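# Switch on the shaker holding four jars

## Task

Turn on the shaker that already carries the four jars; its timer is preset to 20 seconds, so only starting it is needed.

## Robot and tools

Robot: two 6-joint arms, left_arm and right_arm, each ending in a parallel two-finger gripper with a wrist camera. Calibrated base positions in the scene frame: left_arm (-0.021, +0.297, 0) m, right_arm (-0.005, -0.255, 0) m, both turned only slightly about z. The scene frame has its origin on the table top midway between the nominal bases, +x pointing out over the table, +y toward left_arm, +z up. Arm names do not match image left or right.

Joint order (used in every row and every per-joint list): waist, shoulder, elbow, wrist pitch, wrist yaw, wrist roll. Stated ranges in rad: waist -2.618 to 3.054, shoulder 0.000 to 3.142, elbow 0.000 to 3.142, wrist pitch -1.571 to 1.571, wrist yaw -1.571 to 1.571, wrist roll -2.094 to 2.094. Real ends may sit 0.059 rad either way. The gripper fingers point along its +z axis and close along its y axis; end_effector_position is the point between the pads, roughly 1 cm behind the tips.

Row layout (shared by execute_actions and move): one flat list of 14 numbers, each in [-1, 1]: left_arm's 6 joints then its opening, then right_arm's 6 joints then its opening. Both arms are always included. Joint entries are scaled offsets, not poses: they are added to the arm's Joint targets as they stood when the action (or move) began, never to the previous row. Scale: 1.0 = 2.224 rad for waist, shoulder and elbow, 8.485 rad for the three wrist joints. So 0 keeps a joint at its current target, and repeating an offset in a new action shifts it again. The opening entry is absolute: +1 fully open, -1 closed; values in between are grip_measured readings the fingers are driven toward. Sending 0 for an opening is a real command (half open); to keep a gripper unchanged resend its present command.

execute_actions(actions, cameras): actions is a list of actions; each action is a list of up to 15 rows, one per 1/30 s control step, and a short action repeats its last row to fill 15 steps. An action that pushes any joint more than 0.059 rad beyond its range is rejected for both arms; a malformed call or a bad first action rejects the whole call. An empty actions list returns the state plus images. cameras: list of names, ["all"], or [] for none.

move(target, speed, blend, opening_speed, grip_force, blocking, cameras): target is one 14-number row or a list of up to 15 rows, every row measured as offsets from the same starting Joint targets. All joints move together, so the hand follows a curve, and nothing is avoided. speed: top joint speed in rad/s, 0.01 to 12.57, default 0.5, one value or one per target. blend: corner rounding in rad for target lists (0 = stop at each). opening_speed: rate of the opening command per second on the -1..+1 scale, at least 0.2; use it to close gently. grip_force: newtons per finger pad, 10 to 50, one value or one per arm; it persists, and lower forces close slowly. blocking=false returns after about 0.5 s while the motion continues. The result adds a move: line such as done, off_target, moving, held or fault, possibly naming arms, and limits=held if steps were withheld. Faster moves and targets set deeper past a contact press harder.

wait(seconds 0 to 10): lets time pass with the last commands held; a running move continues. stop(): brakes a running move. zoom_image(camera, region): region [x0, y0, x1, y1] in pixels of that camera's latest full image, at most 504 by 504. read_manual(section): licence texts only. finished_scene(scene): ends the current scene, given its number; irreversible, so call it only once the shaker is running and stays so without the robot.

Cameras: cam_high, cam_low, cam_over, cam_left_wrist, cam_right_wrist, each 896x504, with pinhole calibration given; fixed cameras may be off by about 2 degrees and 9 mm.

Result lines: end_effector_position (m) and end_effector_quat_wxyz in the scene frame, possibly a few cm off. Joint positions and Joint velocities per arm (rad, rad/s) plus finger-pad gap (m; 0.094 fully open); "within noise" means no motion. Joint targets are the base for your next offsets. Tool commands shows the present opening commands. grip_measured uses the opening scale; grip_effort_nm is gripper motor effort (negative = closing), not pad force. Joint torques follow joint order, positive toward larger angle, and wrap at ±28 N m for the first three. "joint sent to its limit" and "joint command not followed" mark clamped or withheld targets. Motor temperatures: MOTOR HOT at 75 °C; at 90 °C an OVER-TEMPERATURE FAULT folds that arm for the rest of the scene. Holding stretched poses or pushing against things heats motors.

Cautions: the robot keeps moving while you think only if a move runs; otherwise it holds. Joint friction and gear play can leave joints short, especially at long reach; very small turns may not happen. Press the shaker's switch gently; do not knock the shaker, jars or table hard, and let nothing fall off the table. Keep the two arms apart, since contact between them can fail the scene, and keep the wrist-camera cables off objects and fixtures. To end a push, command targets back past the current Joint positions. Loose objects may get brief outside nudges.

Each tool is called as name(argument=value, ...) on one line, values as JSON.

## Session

execute_actions(actions=[])

zoom_image(camera="cam_over", region=[380, 290, 580, 440])

zoom_image(camera="cam_high", region=[350, 190, 460, 300])

Scene clock: 0.00 s.
left_arm: end_effector_position=(+0.3489, +0.1561, +0.2362) grip_measured=+1.000 grip_effort_nm=n/a end_effector_quat_wxyz=(+0.422, -0.086, +0.895, -0.118) | right_arm: end_effector_position=(+0.2003, -0.1476, +0.1164) grip_measured=+1.000 grip_effort_nm=n/a end_effector_quat_wxyz=(+0.294, -0.048, +0.953, +0.058)
Joint positions: left_arm=[-0.471 1.316 1.16 -0.527 -0.226 -0.548 0.094] | right_arm=[0.636 0.844 0.646 -0.803 0.23 0.487 0.094]
Joint velocities: within noise
Joint torques (N m): no reading
Motor temperatures (°C): left_arm=[22 25 34 30 23 23 23] | right_arm=[26 28 33 27 22 25 21]
Heat: left arm: 34 °C; right arm: 33 °C.
Joint targets: left_arm=[-0.468 1.307 1.172 -0.528 -0.229 -0.545] | right_arm=[0.633 0.838 0.661 -0.796 0.234 0.490]
Tool commands: left_gripper/opening=+1.0 right_gripper/opening=+1.0
camera_calibration:
cam_left_wrist: T_world_to_cam=[[0.0671575, -0.95331, 0.294432, 0.0554976], [-0.907509, -0.180997, -0.379036, 0.471096], [0.41463, -0.241744, -0.877292, 0.190525], [0, 0, 0, 1]] pos_world=[0.344799, 0.184232, 0.329368]
cam_right_wrist: T_world_to_cam=[[0.130661, -0.987054, -0.0930199, -0.160151], [-0.979278, -0.113848, -0.167491, 0.236906], [0.154733, 0.112977, -0.981475, 0.194775], [0, 0, 0, 1]] pos_world=[0.222785, -0.153111, 0.21595]

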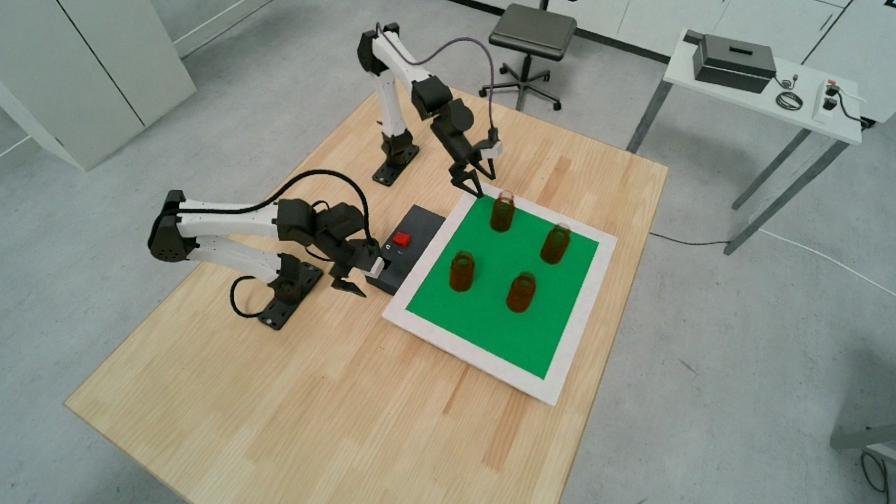

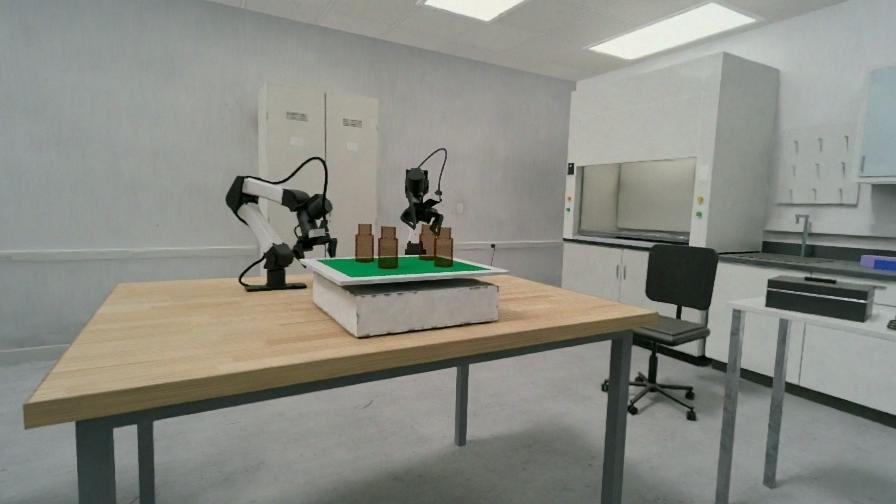

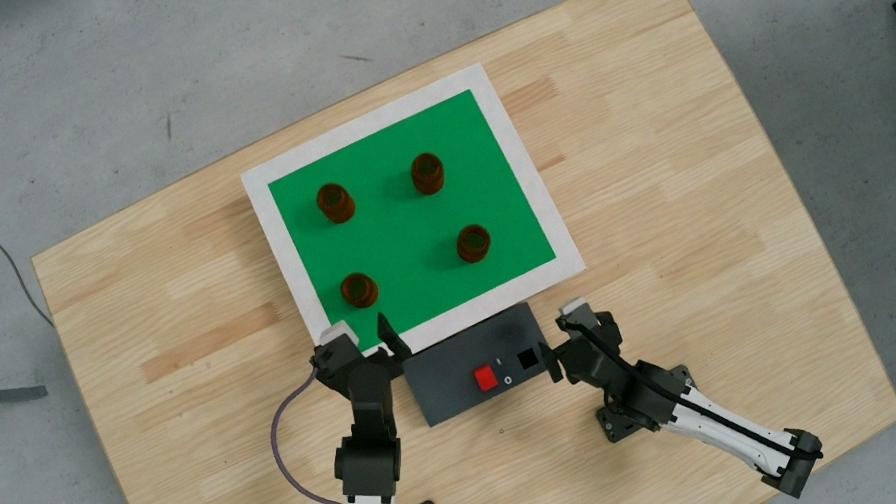

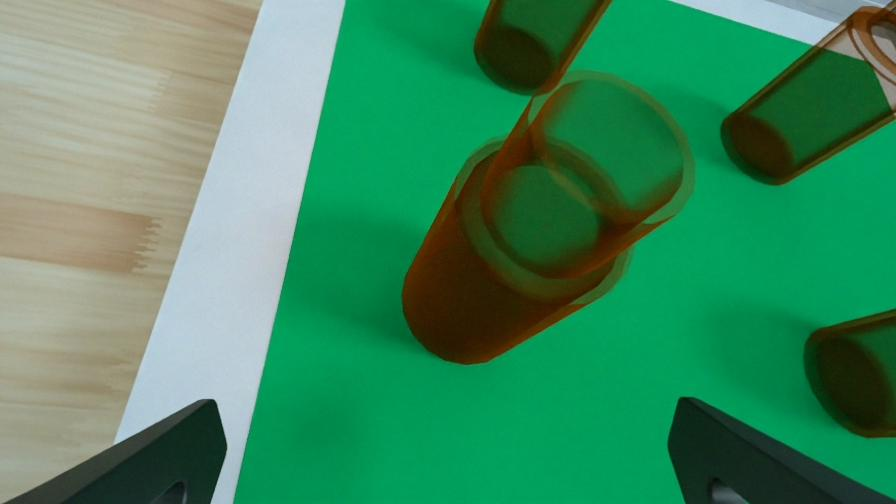

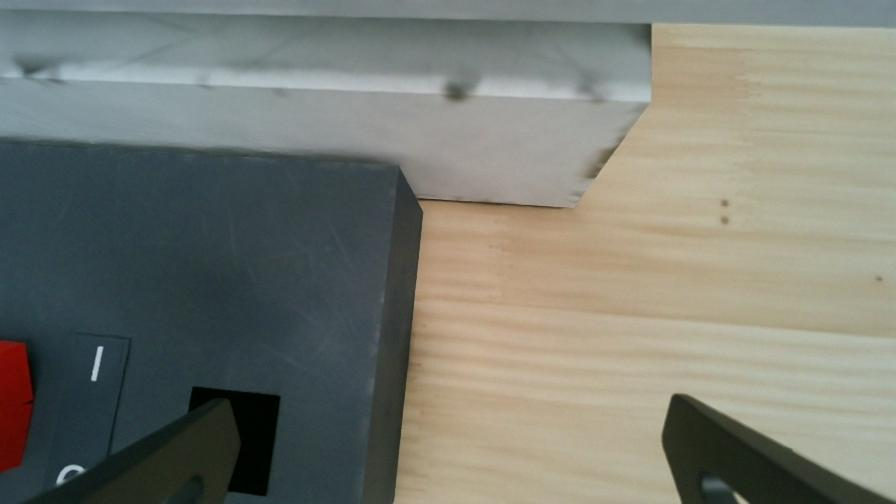

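Scaled by 2.520 from the camera's 896x504 image, which has a finer 1280x720 frame.

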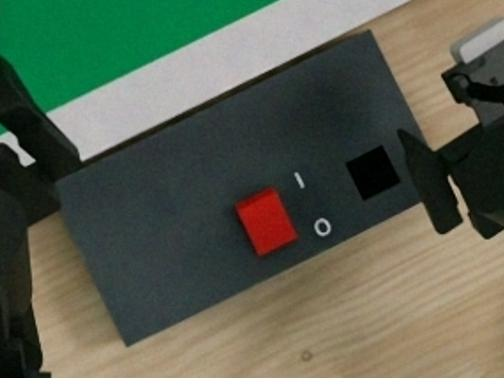

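Scaled by 4.582 from the camera's 896x504 image, which has a finer 1280x720 frame.

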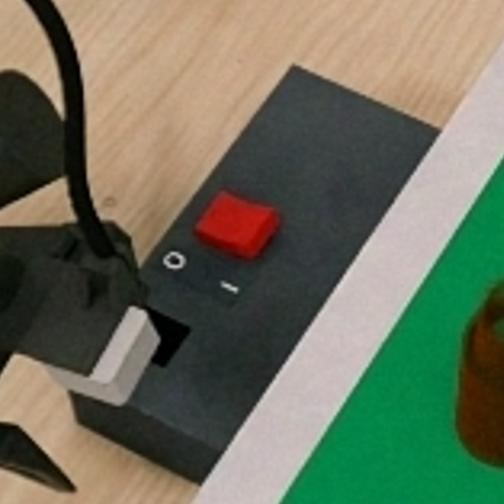

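move(target=[[0.0360, -0.1124, 0, 0, 0, 0, 1, 0, -0.0899, 0, 0, 0, 0, -1], [0.2329, -0.2504, -0.0998, 0.0033, 0, 0, 1, 0.1113, 0.4360, 0.4055, -0.06046, -0.0310, -0.1637, -1]], speed=0.8, blend=0.1, opening_speed=1.0, cameras=["cam_high", "cam_over", "cam_right_wrist"])

zoom_image(camera="cam_right_wrist", region=[300, 150, 700, 504])

zoom_image(camera="cam_high", region=[360, 200, 430, 270])

Scene clock: 96.03 s.
left_arm: end_effector_position=(+0.2645, +0.3515, +0.3258) grip_measured=+1.000 grip_effort_nm=0.00 end_effector_quat_wxyz=(+0.585, -0.302, +0.751, -0.053) | right_arm: end_effector_position=(+0.2022, +0.0049, +0.1145) grip_measured=-0.995 grip_effort_nm=-0.26 end_effector_quat_wxyz=(+0.000, +0.775, -0.632, -0.001)
Joint positions: left_arm=[0.046 0.761 0.963 -0.527 -0.226 -0.548 0.094] | right_arm=[0.878 1.801 1.529 -1.3 -0.002 -0.874 0]
Joint torques (N m): left_arm=[0.64 -0.72 5.07 2.42 -0.11 -0.03] | right_arm=[0.24 -6.84 9.21 0.26 -0.33 -0.29]
Motor temperatures (°C): left_arm=[22 28 44 37 23 23 23] | right_arm=[26 27 39 30 22 25 21]
Heat: left arm: 44 °C; right arm: 39 °C.
Joint targets: left_arm=[0.050 0.750 0.950 -0.500 -0.229 -0.545] | right_arm=[0.880 1.808 1.563 -1.309 -0.029 -0.899]
move: done
camera_calibration:
cam_right_wrist: T_world_to_cam=[[0.98018, 0.197713, -0.0125331, -0.196819], [0.184455, -0.887713, 0.421831, -0.0432296], [0.0722757, -0.415782, -0.906588, 0.186083], [0, 0, 0, 1]] pos_world=[0.187443, 0.0779082, 0.184469]
Images, in order (width x height): cam_high 896x504, cam_over 896x504, cam_right_wrist 896x504.

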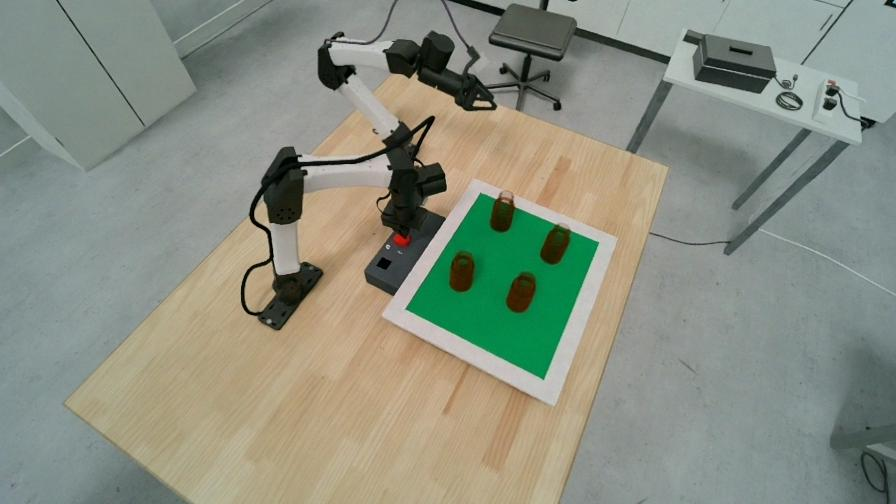

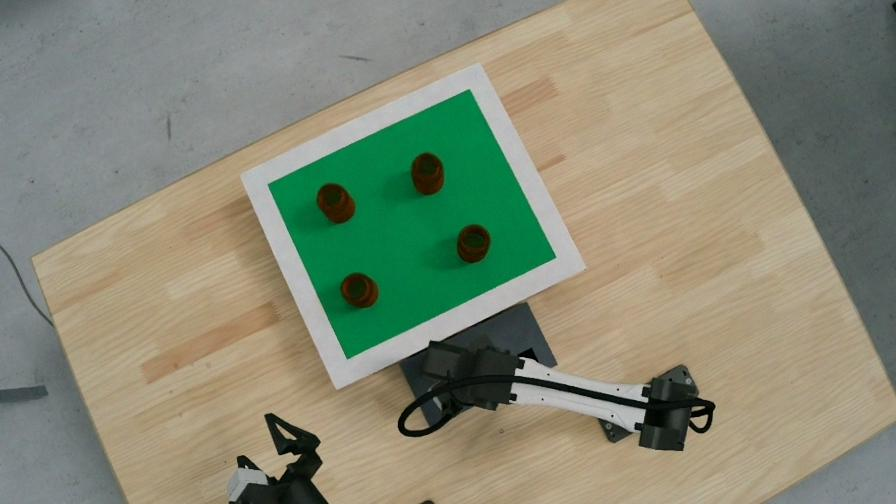

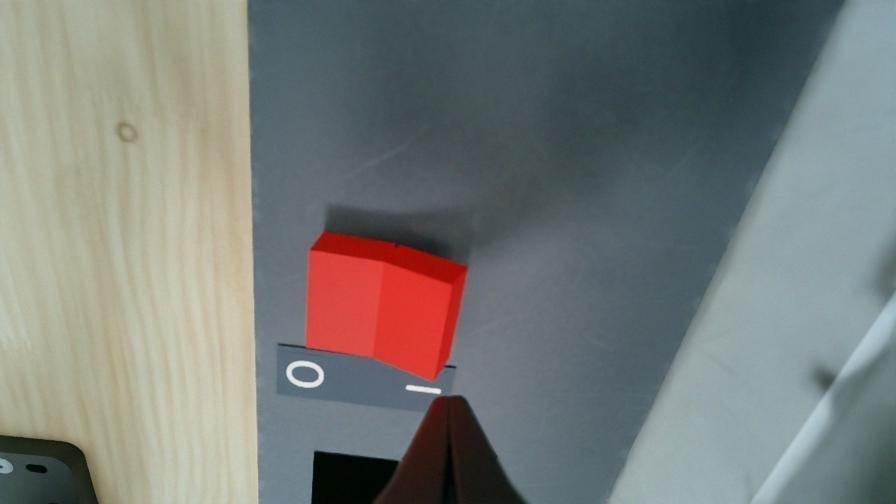

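Scaled by 1.260 from the camera's 896x504 image, which has a finer 1280x720 frame.

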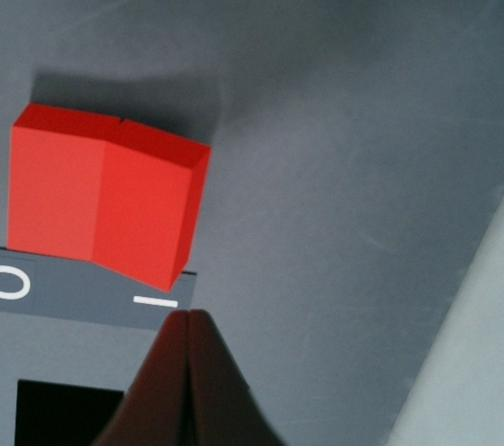

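Scaled by 7.200 from the camera's 896x504 image, which has a finer 1280x720 frame.

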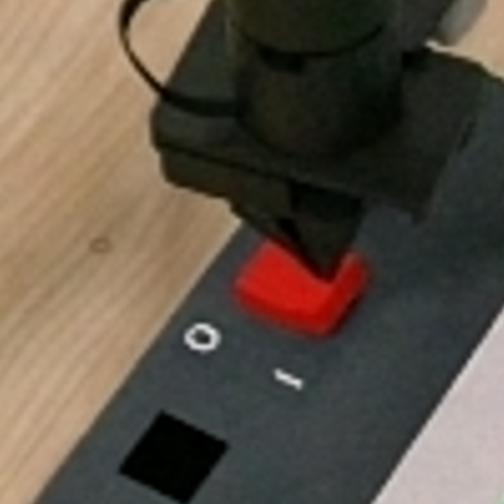

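move(target=[0, 0, 0, 0, 0, 0, 1, 0.00854, 0, -0.03192, 0.00572, 0, 0, -1], speed=0.2, cameras=["cam_right_wrist", "cam_high"])

zoom_image(camera="cam_right_wrist", region=[300, 150, 700, 504])

zoom_image(camera="cam_high", region=[360, 200, 430, 270])

Scene clock: 170.20 s.
left_arm: end_effector_position=(+0.2645, +0.3515, +0.3258) grip_measured=+1.000 grip_effort_nm=0.00 end_effector_quat_wxyz=(+0.585, -0.302, +0.751, -0.053) | right_arm: end_effector_position=(+0.1962, +0.0038, +0.1065) grip_measured=-0.995 grip_effort_nm=-0.27 end_effector_quat_wxyz=(+0.009, +0.779, -0.627, -0.001)
Joint positions: left_arm=[0.046 0.761 0.963 -0.527 -0.226 -0.548 0.094] | right_arm=[0.89 1.801 1.497 -1.284 -0.002 -0.875 0]
Joint torques (N m): left_arm=[0.64 -0.69 5.05 2.42 -0.1 -0.02] | right_arm=[0.4 -6.8 5.45 0.58 -0.33 -0.28]
Motor temperatures (°C): left_arm=[22 25 40 43 23 23 23] | right_arm=[26 32 44 27 22 25 21]
Heat: left arm: 43 °C; right arm: 44 °C.
Joint targets: left_arm=[0.050 0.750 0.950 -0.500 -0.229 -0.545] | right_arm=[0.899 1.808 1.492 -1.261 -0.029 -0.899]
move: done
camera_calibration:
cam_right_wrist: T_world_to_cam=[[0.977172, 0.210916, -0.0254796, -0.188921], [0.201069, -0.879424, 0.431492, -0.0439681], [0.0686014, -0.426765, -0.901757, 0.17898], [0, 0, 0, 1]] pos_world=[0.181171, 0.0775623, 0.175555]
Images, in order (width x height): cam_high 896x504, cam_right_wrist 896x504.

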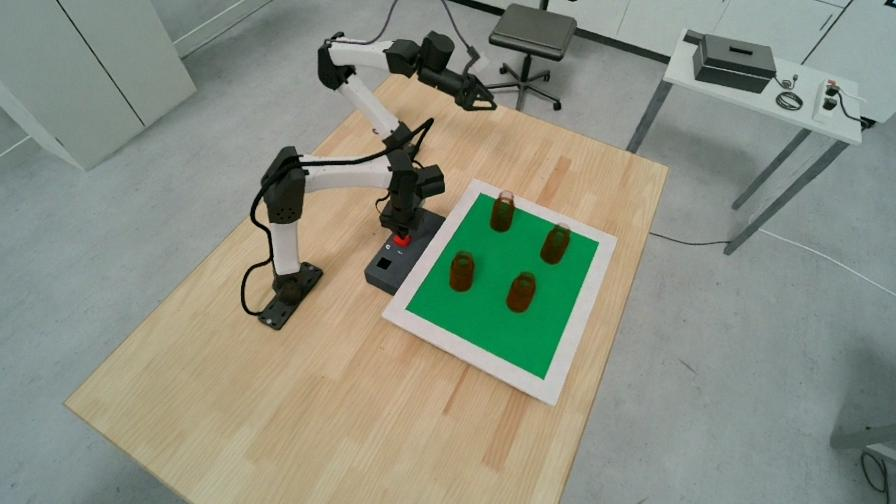

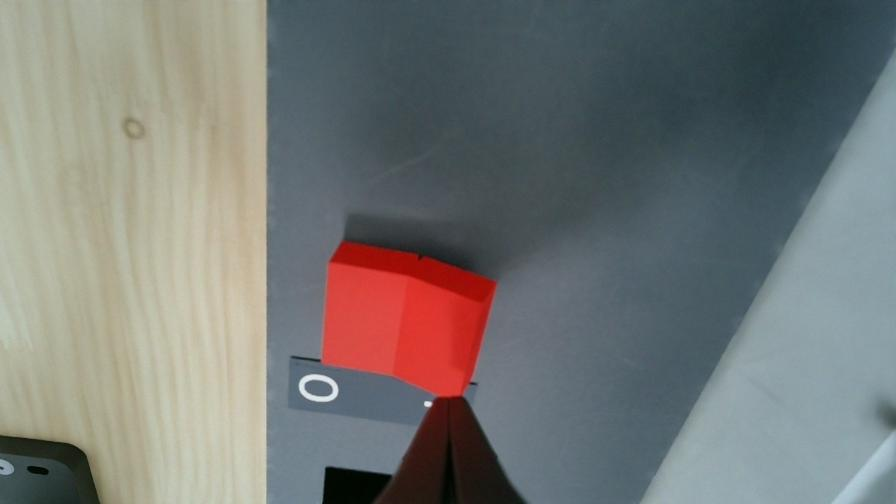

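Scaled by 1.260 from the camera's 896x504 image, which has a finer 1280x720 frame.

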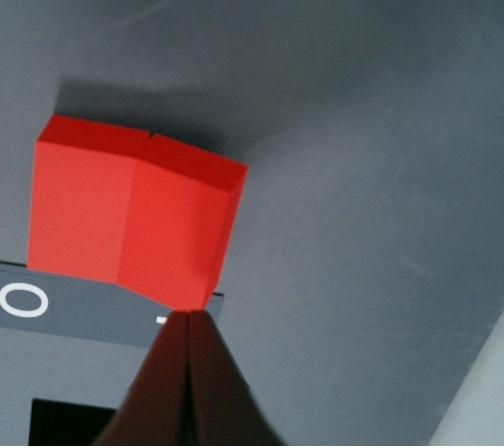

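Scaled by 7.200 from the camera's 896x504 image, which has a finer 1280x720 frame.

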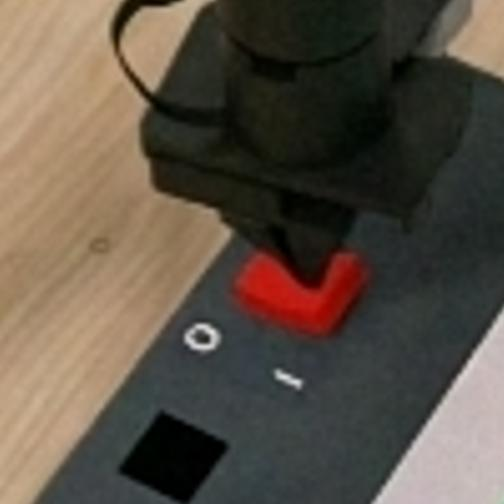

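move(target=[0, 0, 0, 0, 0, 0, 1, 0, 0, -0.04496, 0.0132, 0, 0, -1], speed=0.1, cameras=["cam_right_wrist", "cam_high"])

Scene clock: 176.77 s.
left_arm: end_effector_position=(+0.2645, +0.3515, +0.3258) grip_measured=+1.000 grip_effort_nm=0.01 end_effector_quat_wxyz=(+0.585, -0.302, +0.751, -0.053) | right_arm: end_effector_position=(+0.1985, +0.0047, +0.0865) grip_measured=-0.995 grip_effort_nm=-0.27 end_effector_quat_wxyz=(+0.000, +0.778, -0.628, +0.002)
Joint positions: left_arm=[0.046 0.761 0.963 -0.527 -0.226 -0.548 0.094] | right_arm=[0.889 1.8 1.416 -1.186 0.003 -0.875 0]
Joint torques (N m): left_arm=[0.65 -0.69 5.07 2.41 -0.1 -0.03] | right_arm=[0.42 -6.78 3.67 0.77 -0.38 -0.28]
Heat: left arm: 44 °C; right arm: 43 °C.
Joint targets: left_arm=[0.050 0.750 0.950 -0.500 -0.229 -0.545] | right_arm=[0.899 1.808 1.392 -1.149 -0.029 -0.899]
move: off_target (right_arm); right_arm: the wrist pitch is farthest, 0.037 rad from its target
camera_calibration:
cam_right_wrist: T_world_to_cam=[[0.977748, 0.209617, -0.00836968, -0.193403], [0.193305, -0.884727, 0.424136, -0.0328512], [0.0815013, -0.416316, -0.90556, 0.158852], [0, 0, 0, 1]] pos_world=[0.182503, 0.0776087, 0.156164]
Images, in order (width x height): cam_high 896x504, cam_right_wrist 896x504.

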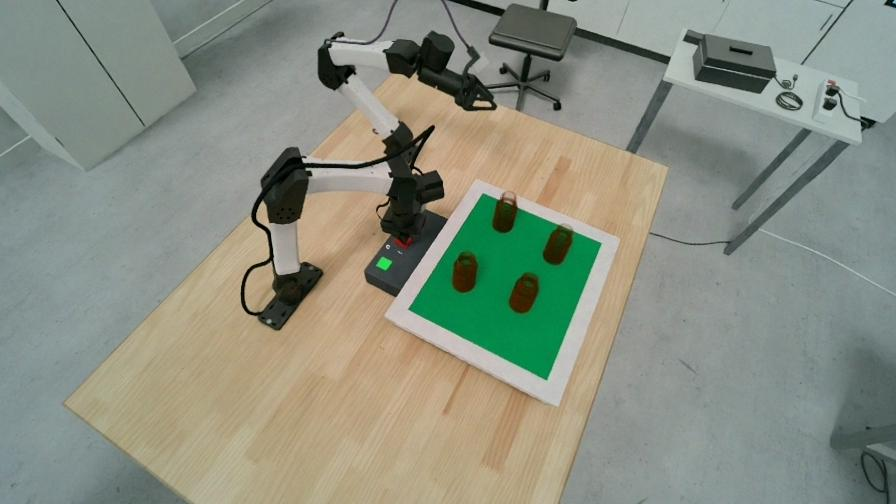

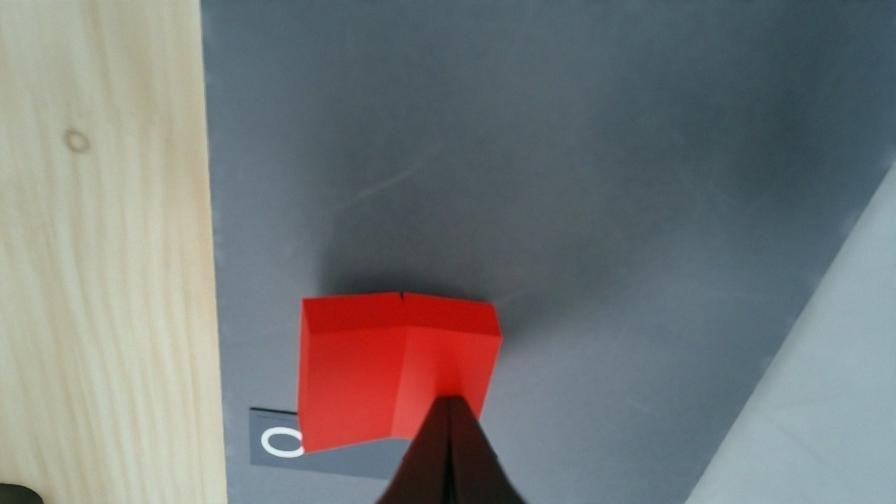

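move(target=[0, 0, 0, 0, 0, 0, 1, 0, 0, 0.1124, -0.0277, 0, 0, -1], speed=0.3, cameras=["cam_over", "cam_right_wrist"])

wait(seconds=9.5, cameras=["cam_over"])

Scene clock: 193.27 s.
left_arm: end_effector_position=(+0.2645, +0.3515, +0.3258) grip_measured=+1.000 grip_effort_nm=0.01 end_effector_quat_wxyz=(+0.585, -0.302, +0.751, -0.053) | right_arm: end_effector_position=(+0.2004, +0.0085, +0.1354) grip_measured=-0.995 grip_effort_nm=-0.27 end_effector_quat_wxyz=(-0.003, +0.778, -0.628, -0.001)
Joint positions: left_arm=[0.046 0.761 0.963 -0.527 -0.226 -0.548 0.094] | right_arm=[0.889 1.801 1.612 -1.375 -0.002 -0.875 0]
Joint torques (N m): left_arm=[0.64 -0.73 5.05 2.42 -0.1 -0.04] | right_arm=[0.4 -6.84 8.96 0.3 -0.33 -0.28]
Heat: left arm: 44 °C; right arm: 41 °C.
Joint targets: left_arm=[0.050 0.750 0.950 -0.500 -0.229 -0.545] | right_arm=[0.899 1.808 1.642 -1.384 -0.029 -0.899]
move: done
camera_calibration:
cam_right_wrist: T_world_to_cam=[[0.977738, 0.209721, -0.00667505, -0.195983], [0.193308, -0.887934, 0.41738, -0.0497007], [0.0816063, -0.409378, -0.908708, 0.20495], [0, 0, 0, 1]] pos_world=[0.184503, 0.080873, 0.205676]
Images, in order (width x height): cam_over 896x504, cam_right_wrist 896x504.

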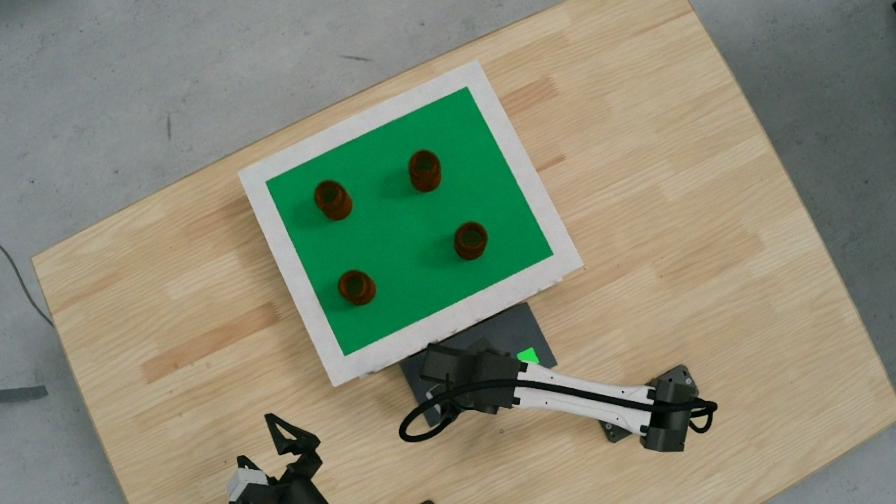

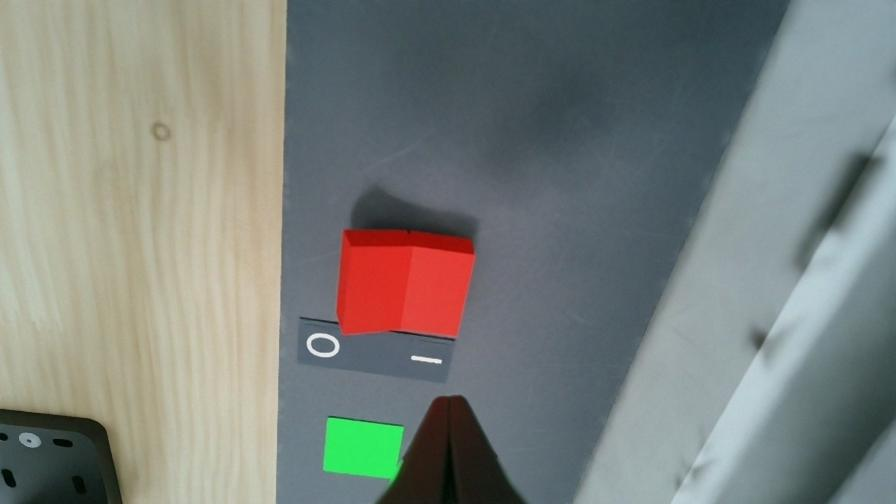

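Scene clock: 202.77 s.
left_arm: end_effector_position=(+0.2645, +0.3515, +0.3258) grip_measured=+1.000 grip_effort_nm=0.01 end_effector_quat_wxyz=(+0.585, -0.302, +0.751, -0.053) | right_arm: end_effector_position=(+0.2004, +0.0085, +0.1354) grip_measured=-0.995 grip_effort_nm=-0.27 end_effector_quat_wxyz=(-0.003, +0.778, -0.628, -0.001)
Joint positions: left_arm=[0.046 0.761 0.963 -0.527 -0.226 -0.548 0.094] | right_arm=[0.889 1.801 1.612 -1.375 -0.002 -0.875 0]
Joint torques (N m): left_arm=[0.64 -0.69 5.07 2.41 -0.1 -0.02] | right_arm=[0.4 -6.84 8.96 0.28 -0.33 -0.28]
Heat: left arm: 45 °C; right arm: 40 °C.
Joint targets: left_arm=[0.050 0.750 0.950 -0.500 -0.229 -0.545] | right_arm=[0.899 1.808 1.642 -1.384 -0.029 -0.899]
Tool commands: left_gripper/opening=+1.0 right_gripper/opening=-1.0
wait: 9.50 s; at rest by 0.17 s
Images, in order (width x height): cam_over 896x504.

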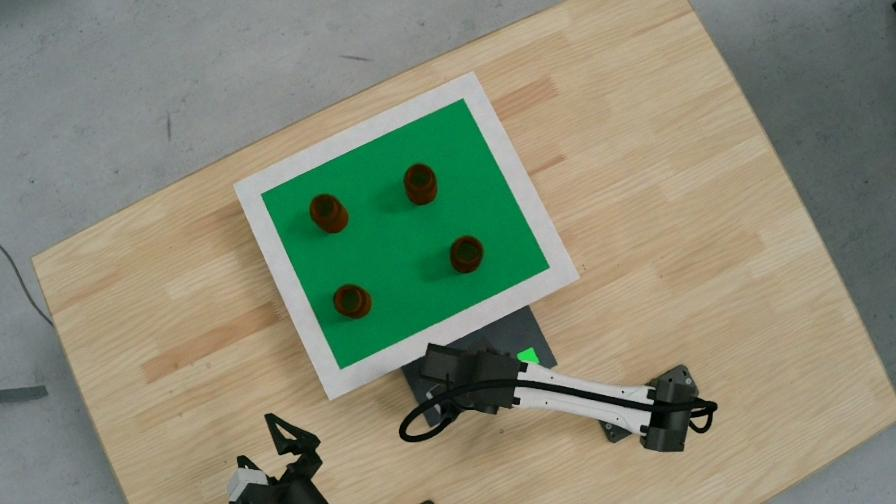

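wait(seconds=1.3, cameras=["cam_over"])

wait(seconds=0.4, cameras=["cam_over", "cam_high"])

Scene clock: 210.33 s.
left_arm: end_effector_position=(+0.2645, +0.3515, +0.3258) grip_measured=+1.000 grip_effort_nm=0.01 end_effector_quat_wxyz=(+0.585, -0.302, +0.751, -0.053) | right_arm: end_effector_position=(+0.2004, +0.0085, +0.1354) grip_measured=-0.995 grip_effort_nm=-0.27 end_effector_quat_wxyz=(-0.003, +0.778, -0.628, -0.001)
Joint positions: left_arm=[0.046 0.761 0.963 -0.527 -0.226 -0.548 0.094] | right_arm=[0.889 1.801 1.612 -1.375 -0.002 -0.875 0]
Joint torques (N m): left_arm=[0.65 -0.72 5.08 2.41 -0.1 -0.03] | right_arm=[0.4 -6.84 8.96 0.28 -0.33 -0.27]
Heat: left arm: 45 °C; right arm: 40 °C.
Joint targets: left_arm=[0.050 0.750 0.950 -0.500 -0.229 -0.545] | right_arm=[0.899 1.808 1.642 -1.384 -0.029 -0.899]
Tool commands: left_gripper/opening=+1.0 right_gripper/opening=-1.0
wait: 1.30 s; at rest from the start
Images, in order (width x height): cam_over 896x504.

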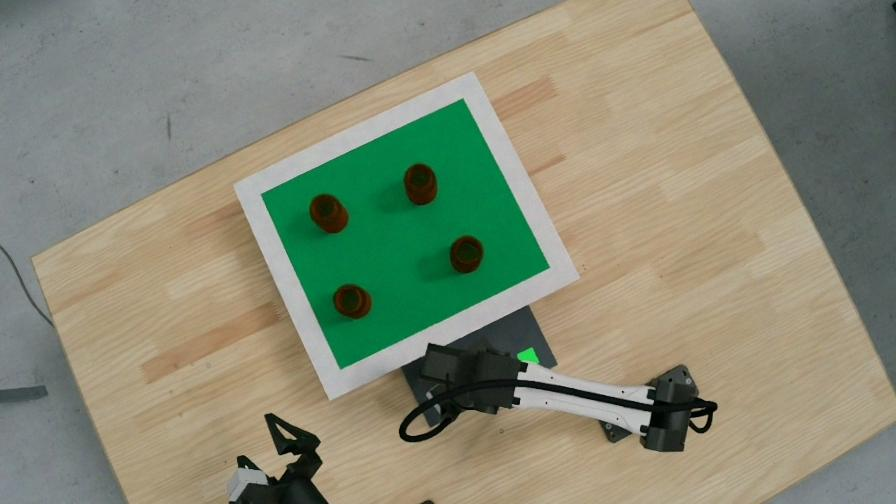

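Scene clock: 210.73 s.
left_arm: end_effector_position=(+0.2645, +0.3515, +0.3258) grip_measured=+1.000 grip_effort_nm=0.01 end_effector_quat_wxyz=(+0.585, -0.302, +0.751, -0.053) | right_arm: end_effector_position=(+0.2004, +0.0085, +0.1354) grip_measured=-0.995 grip_effort_nm=-0.27 end_effector_quat_wxyz=(-0.003, +0.778, -0.628, -0.001)
Joint positions: left_arm=[0.046 0.761 0.963 -0.527 -0.226 -0.548 0.094] | right_arm=[0.889 1.801 1.612 -1.375 -0.002 -0.875 0]
Joint torques (N m): left_arm=[0.62 -0.7 5.07 2.42 -0.1 -0.03] | right_arm=[0.42 -6.84 8.98 0.28 -0.33 -0.27]
Heat: left arm: 45 °C; right arm: 40 °C.
Joint targets: left_arm=[0.050 0.750 0.950 -0.500 -0.229 -0.545] | right_arm=[0.899 1.808 1.642 -1.384 -0.029 -0.899]
Tool commands: left_gripper/opening=+1.0 right_gripper/opening=-1.0
wait: 0.40 s; at rest by 0.17 s
Images, in order (width x height): cam_high 896x504, cam_over 896x504.

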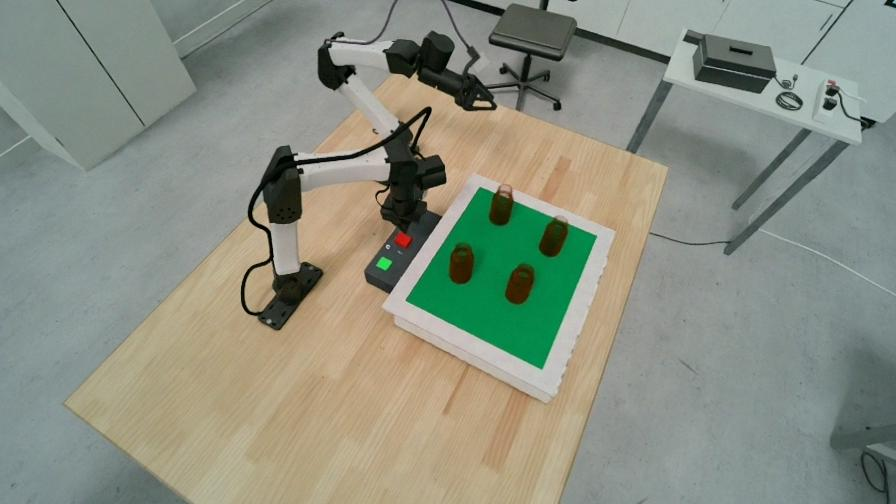

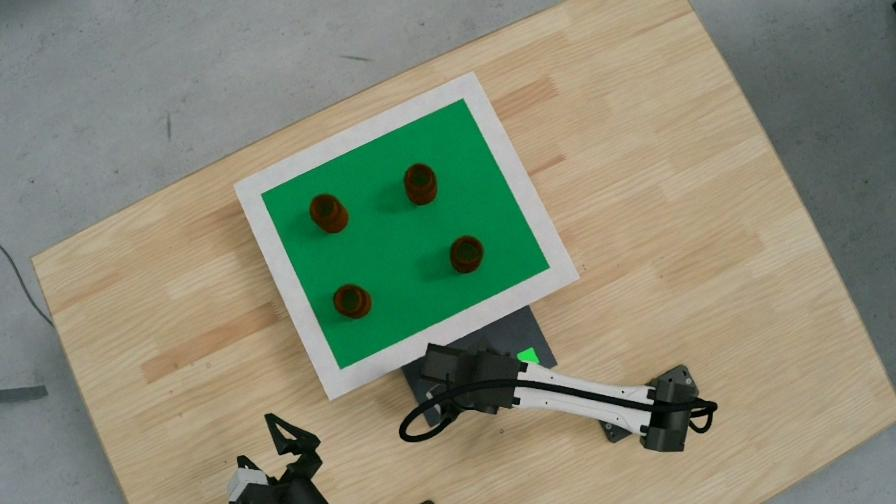

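finished_scene(scene=2)

The scene is finished: the task was done.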